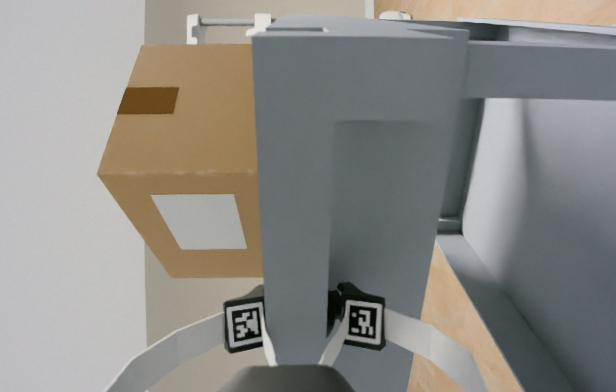

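Call:
{"method": "move", "body": {
  "blocking": false,
  "cameras": [],
  "r1": {"base":{"translate_m":0.07,"strafe_m":-0.36},"pace":"slow"}
}}

Call:
{"method": "wait", "body": {
  "seconds": 10,
  "cameras": []
}}

Call:
{"method": "move", "body": {
  "blocking": false,
  "cameras": [],
  "r1": {"base":{"translate_m":0.3},"pace":"slow"}
}}

Call:
{"method": "wait", "body": {
  "seconds": 10,
  "cameras": ["r1_head_camera","r1_wrist_camera"]
}}

Scene clock: 845.10 s.
move: r1 moving
r1.base_odometry: x=-4.724 y=+3.167 heading=-0.226
r1.turned_by_wheels: +0.000
r1.turned_by_imu: +0.000
r1.base_tilt: forward=-1.6 right=+1.2
r1.lidar_m: 0.43 0.50 2.03 1.91 2.01 1.54 1.47 1.54 2.11 2.78 2.86 0.38
r1.base_status: translate_m moving; strafe_m moving
r1.joint_positions: lift_m=+0.684 arm_m=+0.000 wrist_yaw_rad=+0.002 wrist_pitch_rad=+0.006 wrist_roll_rad=+1.568 gripper_m=-0.037
r1.joint_status: not commanded
r1.measured_speeds: translate_m=+0.009 strafe_m=-0.051 rotate_rad=-0.001 lift_m=+0.000 arm_m=+0.000 wrist_yaw_rad=+0.000 wrist_pitch_rad=+0.000 wrist_roll_rad=+0.000
r1.motor_effort: lift_m=+16(16) arm_m=-4(4) wheel_0=+8(12) wheel_1=-4(7) wheel_2=-1(3)
r1.servo_current: wrist_yaw_rad=39(59) wrist_pitch_rad=52(52) wrist_roll_rad=46(65) gripper_m=59(65)
r1.hand_pose: x=+0.4595 y=-0.0869 z=+0.8606 quat_wxyz=(+0.708, +0.706, +0.003, -0.002) (m; r1's base frame)
r1.wrist_depth_mm: - - - - - 1576 1098 / - 539 512 120 - 185 186 / - 462 459 - 191 - - / - 477 462 135 202 - - / - - 591 145 217 - - / - - - - 182 1863 - / - - 179 144 250 139 -
r2: as last shown
r2.base_tilt: forward=-0.6 right=+0.0
r2.lidar_m: 1.19 0.32 0.32 3.27 3.35 2.28 - 2.32 1.59 1.47 1.51 1.30
r2.motor_effort: lift_m=+20(20) arm_m=-5(5) wheel_0=+2(2) wheel_1=-11(12) wheel_2=+4(5)
r2.servo_current: wrist_yaw_rad=65(65) wrist_pitch_rad=39(46) wrist_roll_rad=46(52) gripper_m=111(111)
r2.wrist_depth_mm: - - 231 162 247 255 263 / - - 232 163 248 256 264 / - - 234 162 249 257 265 / - - 234 162 250 260 267 / - - 236 163 252 260 268 / - - 232 165 177 262 272 / - - 236 - 256 259 273
pictures: none
No camera images: "cameras" was empty.

Scene clock: 849.50 s.
earlier move: r1 done
r1.base_odometry: x=-4.736 y=+2.814 heading=-0.226
r1.turned_by_wheels: +0.000
r1.turned_by_imu: -0.002
r1.base_tilt: forward=-1.6 right=+1.3
r1.lidar_m: 0.38 0.38 2.37 2.26 2.22 1.58 1.53 1.62 2.19 2.43 2.52 0.44
r1.base_status: done
r1.joint_positions: lift_m=+0.684 arm_m=+0.000 wrist_yaw_rad=+0.002 wrist_pitch_rad=+0.006 wrist_roll_rad=+1.568 gripper_m=-0.037
r1.joint_status: not commanded
r1.measured_speeds: all 0
r1.motor_effort: lift_m=+16(16) arm_m=+3(4) wheel_0=+6(12) wheel_1=-3(7) wheel_2=-2(6)
r1.servo_current: wrist_yaw_rad=46(72) wrist_pitch_rad=46(52) wrist_roll_rad=52(72) gripper_m=59(72)
r1.hand_pose: x=+0.4594 y=-0.0869 z=+0.8606 quat_wxyz=(+0.708, +0.706, +0.003, -0.002) (m; r1's base frame)
r1.wrist_depth_mm: - - - - - 1661 1160 / - - - - 236 1464 1160 / - - - 234 235 512 246 / - - 640 231 234 - - / - 549 500 170 230 - - / - 455 209 174 181 - - / - 477 496 - 225 - -
r2.base_odometry: x=-2.353 y=-2.371 heading=-2.126
r2.turned_by_wheels: +0.000
r2.turned_by_imu: +0.001
r2.base_tilt: forward=-0.6 right=+0.1
r2.lidar_m: 1.21 0.32 0.33 3.26 3.35 2.11 2.41 2.27 1.61 1.47 1.51 1.28
r2.base_status: not commanded
r2.joint_positions: lift_m=+0.800 arm_m=+0.000 wrist_yaw_rad=+1.593 wrist_pitch_rad=+0.003 wrist_roll_rad=+0.001 gripper_m=-0.037
r2.joint_status: not commanded
r2.measured_speeds: all 0
r2.motor_effort: lift_m=+20(20) arm_m=-4(5) wheel_0=+1(2) wheel_1=-11(12) wheel_2=+4(5)
r2.servo_current: wrist_yaw_rad=59(72) wrist_pitch_rad=39(52) wrist_roll_rad=46(59) gripper_m=111(111)
r2.hand_pose: x=+0.2520 y=+0.2902 z=+0.9771 quat_wxyz=(+0.699, -0.001, +0.002, +0.715) (m; r2's base frame)
r2.wrist_depth_mm: - - 230 162 247 255 263 / - - 232 163 249 256 264 / - - 234 162 249 257 265 / - - 234 162 250 259 267 / - - 236 163 252 262 270 / - - 232 163 176 262 271 / - - 236 - 255 260 272
wait: 4.40 of 10 s (r1 has come to rest)
pictures: none
No camera images: "cameras" was empty.

Scene clock: 850.00 s.
move: r1 moving
r1.base_odometry: x=-4.723 y=+2.811 heading=-0.226
r1.turned_by_wheels: +0.000
r1.turned_by_imu: +0.000
r1.base_tilt: forward=-1.6 right=+1.3
r1.lidar_m: 0.37 0.39 2.38 2.26 2.23 1.61 1.55 1.60 2.19 2.43 2.51 0.44
r1.base_status: translate_m moving
r1.joint_positions: lift_m=+0.684 arm_m=+0.000 wrist_yaw_rad=+0.001 wrist_pitch_rad=+0.006 wrist_roll_rad=+1.568 gripper_m=-0.037
r1.joint_status: not commanded
r1.measured_speeds: translate_m=+0.049 strafe_m=-0.001 rotate_rad=-0.005 lift_m=+0.000 arm_m=+0.000 wrist_yaw_rad=-0.024 wrist_pitch_rad=+0.000 wrist_roll_rad=+0.000
r1.motor_effort: lift_m=+16(16) arm_m=+4(4) wheel_0=+6(9) wheel_1=+4(6) wheel_2=-9(9)
r1.servo_current: wrist_yaw_rad=52(52) wrist_pitch_rad=52(52) wrist_roll_rad=65(65) gripper_m=65(65)
r1.hand_pose: x=+0.4594 y=-0.0871 z=+0.8606 quat_wxyz=(+0.708, +0.706, +0.003, -0.002) (m; r1's base frame)
r1.wrist_depth_mm: - - - - - 1661 1182 / - - - - 245 1576 1182 / - - - 239 241 262 264 / - - - 235 236 1661 - / - - 539 172 232 - - / - 449 208 172 181 - - / - 455 469 - 223 - -
r2: as last shown
r2.turned_by_imu: +0.000
r2.base_tilt: forward=-0.7 right=+0.0
r2.lidar_m: 1.19 0.35 0.34 3.27 3.34 2.11 2.40 2.29 1.58 1.46 1.50 1.27
r2.motor_effort: lift_m=+20(20) arm_m=-4(4) wheel_0=+2(2) wheel_1=-11(12) wheel_2=+4(5)
r2.servo_current: wrist_yaw_rad=59(59) wrist_pitch_rad=46(46) wrist_roll_rad=52(52) gripper_m=98(111)
r2.wrist_depth_mm: - - 230 162 247 255 264 / - - 231 163 248 256 264 / - - 234 162 250 258 266 / - - 234 162 250 259 267 / - - 236 163 252 260 267 / - - 234 163 177 262 271 / - - 236 - 256 260 273
pictures: none
No camera images: "cameras" was empty.

Scene clock: 853.77 s.
earlier move: r1 done
r1.base_odometry: x=-4.443 y=+2.747 heading=-0.226
r1.turned_by_wheels: +0.000
r1.turned_by_imu: -0.001
r1.base_tilt: forward=-1.6 right=+1.3
r1.lidar_m: 0.34 0.35 2.41 2.27 2.38 1.92 1.83 1.90 2.54 2.42 2.51 0.46
r1.base_status: done
r1.joint_positions: lift_m=+0.684 arm_m=+0.000 wrist_yaw_rad=-0.003 wrist_pitch_rad=+0.006 wrist_roll_rad=+1.568 gripper_m=-0.037
r1.joint_status: not commanded
r1.measured_speeds: all 0
r1.motor_effort: lift_m=+16(16) arm_m=+4(4) wheel_0=+1(9) wheel_1=+3(7) wheel_2=-3(12)
r1.servo_current: wrist_yaw_rad=65(72) wrist_pitch_rad=46(59) wrist_roll_rad=52(65) gripper_m=59(72)
r1.hand_pose: x=+0.4590 y=-0.0884 z=+0.8606 quat_wxyz=(+0.708, +0.706, +0.001, -0.003) (m; r1's base frame)
r1.wrist_depth_mm: - - - - - 1661 1182 / - - - - - 1708 1205 / - - - - 260 271 273 / - - - 245 246 1708 - / - - - 177 236 - - / - 544 206 175 180 - - / - 421 433 145 216 - -
r2.base_odometry: x=-2.353 y=-2.371 heading=-2.126
r2.turned_by_wheels: +0.000
r2.turned_by_imu: +0.001
r2.base_tilt: forward=-0.6 right=+0.0
r2.lidar_m: 1.20 0.32 0.32 3.27 3.35 1.89 2.31 2.29 1.58 1.47 1.50 1.28
r2.base_status: not commanded
r2.joint_positions: lift_m=+0.800 arm_m=+0.000 wrist_yaw_rad=+1.593 wrist_pitch_rad=+0.003 wrist_roll_rad=+0.001 gripper_m=-0.037
r2.joint_status: not commanded
r2.measured_speeds: all 0
r2.motor_effort: lift_m=+20(20) arm_m=-4(5) wheel_0=+2(2) wheel_1=-11(12) wheel_2=+4(5)
r2.servo_current: wrist_yaw_rad=52(72) wrist_pitch_rad=39(52) wrist_roll_rad=52(59) gripper_m=98(111)
r2.hand_pose: x=+0.2520 y=+0.2902 z=+0.9771 quat_wxyz=(+0.699, -0.001, +0.002, +0.715) (m; r2's base frame)
r2.wrist_depth_mm: - - 230 162 247 254 263 / - - 231 163 248 256 266 / - - 233 162 249 257 265 / - - 235 162 250 259 266 / - - 236 163 252 260 268 / - - 233 164 176 262 268 / - - 236 - 256 262 273
wait: 3.77 of 10 s (r1 has come to rest)
pictures: r1_head_camera, r1_wrist_camera
Images, in order (width x height): r1_head_camera 420x560, r1_wrist_camera 616x392.

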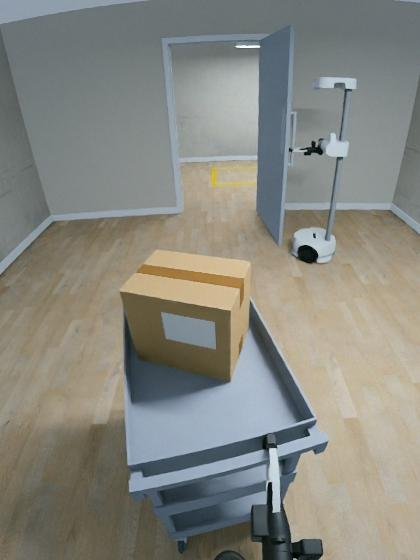

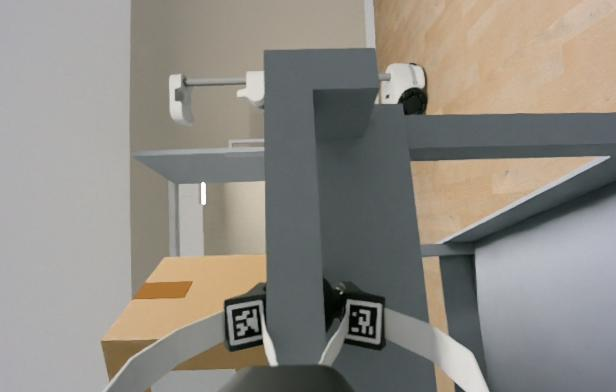

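Call:
{"method": "move", "body": {
  "blocking": false,
  "cameras": [],
  "r1": {"base":{"translate_m":0.1,"strafe_m":0.2},"pace":"slow"}
}}

Call:
{"method": "wait", "body": {
  "seconds": 6,
  "cameras": []
}}

Call:
{"method": "move", "body": {
  "blocking": false,
  "cameras": [],
  "r1": {"joints":{"gripper_m":0.1}}
}}

Call:
{"method": "wait", "body": {
  "seconds": 3,
  "cameras": []
}}

Call:
{"method": "move", "body": {
  "blocking": false,
  "cameras": [],
  "r1": {"base":{"translate_m":-0.1}}
}}

Call:
{"method": "wait", "body": {
  "seconds": 3,
  "cameras": ["r1_head_camera","r1_wrist_camera"]
}}

Call:
{"method": "zoom_image", "body": {
  "camera": "r1_head_camera",
  "region": [100, 200, 390, 560]
}}

Scene clock: 867.23 s.
move: r1 moving
r1.base_odometry: x=-4.435 y=+2.756 heading=-0.227
r1.turned_by_wheels: -0.001
r1.turned_by_imu: -0.001
r1.base_tilt: forward=-1.6 right=+1.3
r1.lidar_m: 0.34 0.33 2.41 2.24 2.39 1.93 1.83 1.88 2.56 2.44 2.50 0.46
r1.base_status: translate_m moving; strafe_m moving
r1.joint_positions: lift_m=+0.684 arm_m=+0.000 wrist_yaw_rad=-0.003 wrist_pitch_rad=+0.006 wrist_roll_rad=+1.568 gripper_m=-0.037
r1.joint_status: not commanded
r1.measured_speeds: translate_m=+0.022 strafe_m=+0.043 rotate_rad=+0.002 lift_m=+0.000 arm_m=+0.000 wrist_yaw_rad=+0.000 wrist_pitch_rad=+0.000 wrist_roll_rad=+0.000
r1.motor_effort: lift_m=+16(16) arm_m=+4(4) wheel_0=-9(10) wheel_1=+4(8) wheel_2=-8(8)
r1.servo_current: wrist_yaw_rad=39(65) wrist_pitch_rad=52(52) wrist_roll_rad=33(52) gripper_m=59(65)
r1.hand_pose: x=+0.4590 y=-0.0884 z=+0.8606 quat_wxyz=(+0.708, +0.706, +0.001, -0.003) (m; r1's base frame)
r1.wrist_depth_mm: - - - - - 1661 1205 / - - - - - 1661 1205 / - - - - 260 271 273 / - - - 242 247 1708 - / - - - 176 235 - - / - 544 186 174 180 - - / - 424 433 126 216 - -
r2: as last shown
r2.turned_by_imu: +0.000
r2.lidar_m: 1.21 0.34 0.34 3.26 3.35 1.87 2.32 2.28 1.58 1.49 1.51 1.29
r2.motor_effort: lift_m=+20(20) arm_m=-4(4) wheel_0=+2(2) wheel_1=-11(12) wheel_2=+4(4)
r2.servo_current: wrist_yaw_rad=65(65) wrist_pitch_rad=39(46) wrist_roll_rad=59(59) gripper_m=98(104)
r2.wrist_depth_mm: - - 231 161 247 255 263 / - - 232 163 248 257 265 / - - 234 162 249 257 266 / - - 234 162 250 258 266 / - - 236 163 252 260 268 / - - 233 164 176 262 271 / - - 235 - 255 260 272
pictures: none
No camera images: "cameras" was empty.

Scene clock: 870.23 s.
earlier move: r1 done
r1.base_odometry: x=-4.301 y=+2.919 heading=-0.226
r1.turned_by_wheels: +0.001
r1.turned_by_imu: +0.001
r1.base_tilt: forward=-1.6 right=+1.3
r1.lidar_m: 0.38 0.39 2.22 2.04 2.15 2.02 1.94 2.04 2.75 2.62 2.68 0.41
r1.base_status: done
r1.joint_positions: lift_m=+0.684 arm_m=+0.000 wrist_yaw_rad=-0.003 wrist_pitch_rad=+0.006 wrist_roll_rad=+1.568 gripper_m=-0.037
r1.joint_status: not commanded
r1.measured_speeds: all 0
r1.motor_effort: lift_m=+16(16) arm_m=+4(4) wheel_0=-5(11) wheel_1=+3(8) wheel_2=-3(9)
r1.servo_current: wrist_yaw_rad=26(65) wrist_pitch_rad=46(59) wrist_roll_rad=39(65) gripper_m=59(72)
r1.hand_pose: x=+0.4590 y=-0.0884 z=+0.8606 quat_wxyz=(+0.708, +0.706, +0.001, -0.003) (m; r1's base frame)
r1.wrist_depth_mm: - - - - - 1661 1205 / - - - - 236 244 246 / - - - 233 234 1464 418 / - - 627 231 232 - - / - 535 488 170 230 - - / - 466 186 175 181 - - / - 480 500 - 227 - -
r2.base_odometry: x=-2.353 y=-2.371 heading=-2.126
r2.turned_by_wheels: +0.000
r2.turned_by_imu: +0.000
r2.base_tilt: forward=-0.7 right=+0.0
r2.lidar_m: 1.21 0.31 0.31 3.27 3.33 1.80 - 2.28 1.57 1.46 1.51 1.28
r2.base_status: not commanded
r2.joint_positions: lift_m=+0.800 arm_m=+0.000 wrist_yaw_rad=+1.593 wrist_pitch_rad=+0.003 wrist_roll_rad=+0.001 gripper_m=-0.037
r2.joint_status: not commanded
r2.measured_speeds: all 0
r2.motor_effort: lift_m=+20(20) arm_m=-4(5) wheel_0=+2(2) wheel_1=-11(12) wheel_2=+4(5)
r2.servo_current: wrist_yaw_rad=65(72) wrist_pitch_rad=46(52) wrist_roll_rad=46(59) gripper_m=104(111)
r2.hand_pose: x=+0.2520 y=+0.2902 z=+0.9771 quat_wxyz=(+0.699, -0.001, +0.002, +0.715) (m; r2's base frame)
r2.wrist_depth_mm: - - 231 162 247 254 264 / - - 231 163 248 256 264 / - - 233 162 249 257 266 / - - 235 162 250 259 267 / - - 236 163 252 260 267 / - - 233 164 176 260 271 / - - 235 - 257 259 272
wait: 3.00 of 6 s (r1 has come to rest)
pictures: none
No camera images: "cameras" was empty.

Scene clock: 870.73 s.
move: r1 moving
r1.base_odometry: x=-4.301 y=+2.919 heading=-0.226
r1.turned_by_wheels: +0.000
r1.turned_by_imu: +0.000
r1.base_tilt: forward=-1.6 right=+1.3
r1.lidar_m: 0.39 0.41 2.21 2.06 2.16 1.99 1.92 2.04 2.72 2.62 2.70 0.43
r1.base_status: not commanded
r1.joint_positions: lift_m=+0.684 arm_m=+0.000 wrist_yaw_rad=-0.003 wrist_pitch_rad=+0.006 wrist_roll_rad=+1.568 gripper_m=-0.012
r1.joint_status: gripper_m moving
r1.measured_speeds: translate_m=+0.000 strafe_m=+0.000 rotate_rad=+0.001 lift_m=+0.000 arm_m=+0.000 wrist_yaw_rad=+0.000 wrist_pitch_rad=+0.000 wrist_roll_rad=+0.000
r1.motor_effort: lift_m=+16(16) arm_m=+4(4) wheel_0=-4(5) wheel_1=+3(3) wheel_2=-3(3)
r1.servo_current: wrist_yaw_rad=33(65) wrist_pitch_rad=52(59) wrist_roll_rad=39(52) gripper_m=65(65)
r1.hand_pose: x=+0.4590 y=-0.0884 z=+0.8606 quat_wxyz=(+0.708, +0.706, +0.001, -0.003) (m; r1's base frame)
r1.wrist_depth_mm: - - - - - 1618 1182 / - - - - 240 248 249 / - - - 237 238 661 - / - - 627 235 236 - - / - 539 496 173 233 - - / - 466 208 186 183 - - / - 525 185 138 229 - -
r2: as last shown
r2.lidar_m: 1.19 0.34 0.31 3.27 3.33 1.82 - 2.29 1.58 1.48 1.52 1.28
r2.motor_effort: lift_m=+20(20) arm_m=-4(5) wheel_0=+2(2) wheel_1=-11(11) wheel_2=+4(5)
r2.servo_current: wrist_yaw_rad=59(65) wrist_pitch_rad=39(39) wrist_roll_rad=52(59) gripper_m=98(104)
r2.wrist_depth_mm: - - 231 161 247 254 264 / - - 233 163 248 256 265 / - - 233 162 250 257 265 / - - 235 163 250 260 267 / - - 236 163 252 260 268 / - - 233 164 177 262 270 / - - 236 - 256 262 273
pictures: none
No camera images: "cameras" was empty.

Scene clock: 872.30 s.
earlier move: r1 done
r1.base_odometry: x=-4.301 y=+2.919 heading=-0.226
r1.turned_by_wheels: +0.000
r1.turned_by_imu: +0.000
r1.base_tilt: forward=-1.6 right=+1.3
r1.lidar_m: 0.39 0.42 2.20 2.07 2.14 2.03 1.92 2.04 2.73 2.62 2.73 0.44
r1.base_status: not commanded
r1.joint_positions: lift_m=+0.684 arm_m=+0.000 wrist_yaw_rad=-0.003 wrist_pitch_rad=+0.005 wrist_roll_rad=+1.568 gripper_m=+0.100
r1.joint_status: all done
r1.measured_speeds: all 0
r1.motor_effort: lift_m=+16(16) arm_m=+4(4) wheel_0=-2(5) wheel_1=+3(3) wheel_2=-2(3)
r1.servo_current: wrist_yaw_rad=52(72) wrist_pitch_rad=52(59) wrist_roll_rad=65(65) gripper_m=46(98)
r1.hand_pose: x=+0.4590 y=-0.0883 z=+0.8611 quat_wxyz=(+0.708, +0.706, +0.001, -0.003) (m; r1's base frame)
r1.wrist_depth_mm: - - - - - 1661 1205 / - - - 188 255 1499 1160 / - - - 246 247 640 256 / - - 647 245 245 - - / - - 508 242 244 - - / - 477 459 182 198 - - / - 525 517 144 240 - -
r2.base_odometry: x=-2.353 y=-2.371 heading=-2.126
r2.turned_by_wheels: +0.000
r2.turned_by_imu: +0.000
r2.base_tilt: forward=-0.6 right=+0.1
r2.lidar_m: 1.19 0.30 0.34 3.26 3.35 1.80 - 2.29 1.55 1.46 1.52 1.32
r2.base_status: not commanded
r2.joint_positions: lift_m=+0.800 arm_m=+0.000 wrist_yaw_rad=+1.593 wrist_pitch_rad=+0.003 wrist_roll_rad=+0.001 gripper_m=-0.037
r2.joint_status: not commanded
r2.measured_speeds: all 0
r2.motor_effort: lift_m=+20(20) arm_m=-4(5) wheel_0=+2(2) wheel_1=-11(12) wheel_2=+4(5)
r2.servo_current: wrist_yaw_rad=52(65) wrist_pitch_rad=39(52) wrist_roll_rad=39(59) gripper_m=104(104)
r2.hand_pose: x=+0.2520 y=+0.2902 z=+0.9771 quat_wxyz=(+0.699, -0.001, +0.002, +0.715) (m; r2's base frame)
r2.wrist_depth_mm: - - 231 162 246 256 262 / - - 232 163 247 256 264 / - - 233 161 249 256 265 / - - 234 162 249 258 266 / - - 236 163 252 260 268 / - - 233 164 176 262 270 / - - 236 - 255 262 272
wait: 1.57 of 3 s (r1 has come to rest)
pictures: none
No camera images: "cameras" was empty.

Scene clock: 872.80 s.
move: r1 moving
r1.base_odometry: x=-4.332 y=+2.926 heading=-0.226
r1.turned_by_wheels: +0.000
r1.turned_by_imu: +0.000
r1.base_tilt: forward=-1.5 right=+1.3
r1.lidar_m: 0.42 0.44 2.20 2.08 2.18 1.99 1.87 1.99 2.69 2.61 2.70 0.47
r1.base_status: translate_m moving
r1.joint_positions: lift_m=+0.684 arm_m=+0.000 wrist_yaw_rad=-0.003 wrist_pitch_rad=+0.005 wrist_roll_rad=+1.568 gripper_m=+0.100
r1.joint_status: not commanded
r1.measured_speeds: translate_m=-0.123 strafe_m=-0.001 rotate_rad=-0.001 lift_m=+0.000 arm_m=+0.000 wrist_yaw_rad=+0.000 wrist_pitch_rad=+0.000 wrist_roll_rad=+0.000
r1.motor_effort: lift_m=+16(16) arm_m=+4(4) wheel_0=-4(8) wheel_1=-5(6) wheel_2=+8(9)
r1.servo_current: wrist_yaw_rad=39(59) wrist_pitch_rad=46(52) wrist_roll_rad=46(65) gripper_m=39(46)
r1.hand_pose: x=+0.4590 y=-0.0882 z=+0.8611 quat_wxyz=(+0.708, +0.706, +0.001, -0.003) (m; r1's base frame)
r1.wrist_depth_mm: - - - - - 1708 1229 / - - - 213 281 1618 1205 / - - - - 273 307 282 / - - 661 211 272 - - / - - 525 210 270 - - / - - 496 208 190 - - / - - 564 144 265 778 -
r2: as last shown
r2.base_tilt: forward=-0.7 right=+0.0
r2.lidar_m: 1.20 0.31 0.34 3.25 3.33 1.84 - 2.30 1.57 1.48 1.53 1.29
r2.motor_effort: lift_m=+20(20) arm_m=-4(4) wheel_0=+2(2) wheel_1=-11(11) wheel_2=+4(4)
r2.servo_current: wrist_yaw_rad=46(59) wrist_pitch_rad=39(46) wrist_roll_rad=46(59) gripper_m=98(104)
r2.wrist_depth_mm: - - 231 161 247 254 263 / - - 231 163 247 256 264 / - - 232 162 250 257 265 / - - 234 162 250 260 268 / - - 236 163 252 260 267 / - - 234 164 176 262 268 / - - 236 - 255 260 272
pictures: none
No camera images: "cameras" was empty.

Scene clock: 873.87 s.
earlier move: r1 done
r1.base_odometry: x=-4.398 y=+2.941 heading=-0.226
r1.turned_by_wheels: +0.000
r1.turned_by_imu: +0.000
r1.base_tilt: forward=-1.6 right=+1.3
r1.lidar_m: 0.49 0.52 2.21 2.05 2.19 1.93 1.83 1.92 2.57 2.62 2.69 0.52
r1.base_status: done
r1.joint_positions: lift_m=+0.684 arm_m=+0.000 wrist_yaw_rad=-0.003 wrist_pitch_rad=+0.005 wrist_roll_rad=+1.568 gripper_m=+0.100
r1.joint_status: not commanded
r1.measured_speeds: all 0
r1.motor_effort: lift_m=+16(16) arm_m=+4(4) wheel_0=-3(8) wheel_1=-1(6) wheel_2=+0(9)
r1.servo_current: wrist_yaw_rad=52(65) wrist_pitch_rad=39(52) wrist_roll_rad=52(65) gripper_m=39(52)
r1.hand_pose: x=+0.4590 y=-0.0882 z=+0.8611 quat_wxyz=(+0.708, +0.706, +0.001, -0.003) (m; r1's base frame)
r1.wrist_depth_mm: - - - - - 1661 1205 / - - - - - 1708 1229 / - - - 286 353 357 368 / - - 750 285 - - - / - - 603 559 342 - - / - - 216 281 193 - - / - - 654 143 - - -
r2.base_odometry: x=-2.353 y=-2.371 heading=-2.126
r2.turned_by_wheels: +0.000
r2.turned_by_imu: +0.000
r2.base_tilt: forward=-0.6 right=+0.0
r2.lidar_m: 1.22 0.33 0.31 3.27 3.33 1.81 3.00 2.27 1.58 1.47 1.52 1.30
r2.base_status: not commanded
r2.joint_positions: lift_m=+0.800 arm_m=+0.000 wrist_yaw_rad=+1.593 wrist_pitch_rad=+0.003 wrist_roll_rad=+0.001 gripper_m=-0.037
r2.joint_status: not commanded
r2.measured_speeds: all 0
r2.motor_effort: lift_m=+20(20) arm_m=-4(5) wheel_0=+2(2) wheel_1=-11(11) wheel_2=+5(5)
r2.servo_current: wrist_yaw_rad=65(65) wrist_pitch_rad=39(46) wrist_roll_rad=52(59) gripper_m=91(104)
r2.hand_pose: x=+0.2520 y=+0.2902 z=+0.9771 quat_wxyz=(+0.699, -0.001, +0.002, +0.715) (m; r2's base frame)
r2.wrist_depth_mm: - - 230 162 247 255 263 / - - 231 163 249 256 265 / - - 231 162 249 257 266 / - - 235 162 249 259 267 / - - 235 163 252 260 268 / - - 233 163 177 260 270 / - - 236 - 254 259 273
wait: 1.07 of 3 s (r1 has come to rest)
pictures: r1_head_camera, r1_wrist_camera
Images, in order (width x height): r1_head_camera 420x560, r1_wrist_camera 616x392.

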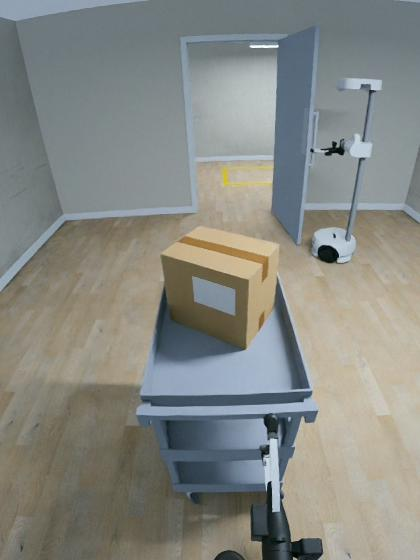

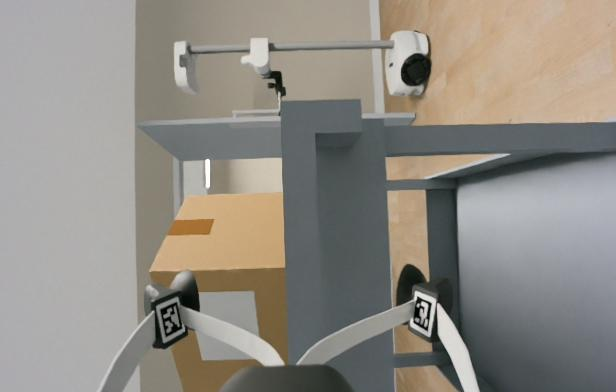

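Scaled by 1.400 from the camera's 420x560 image, which has a finer 600x800 frame.

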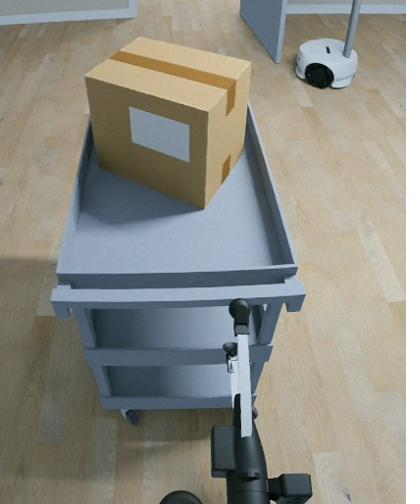

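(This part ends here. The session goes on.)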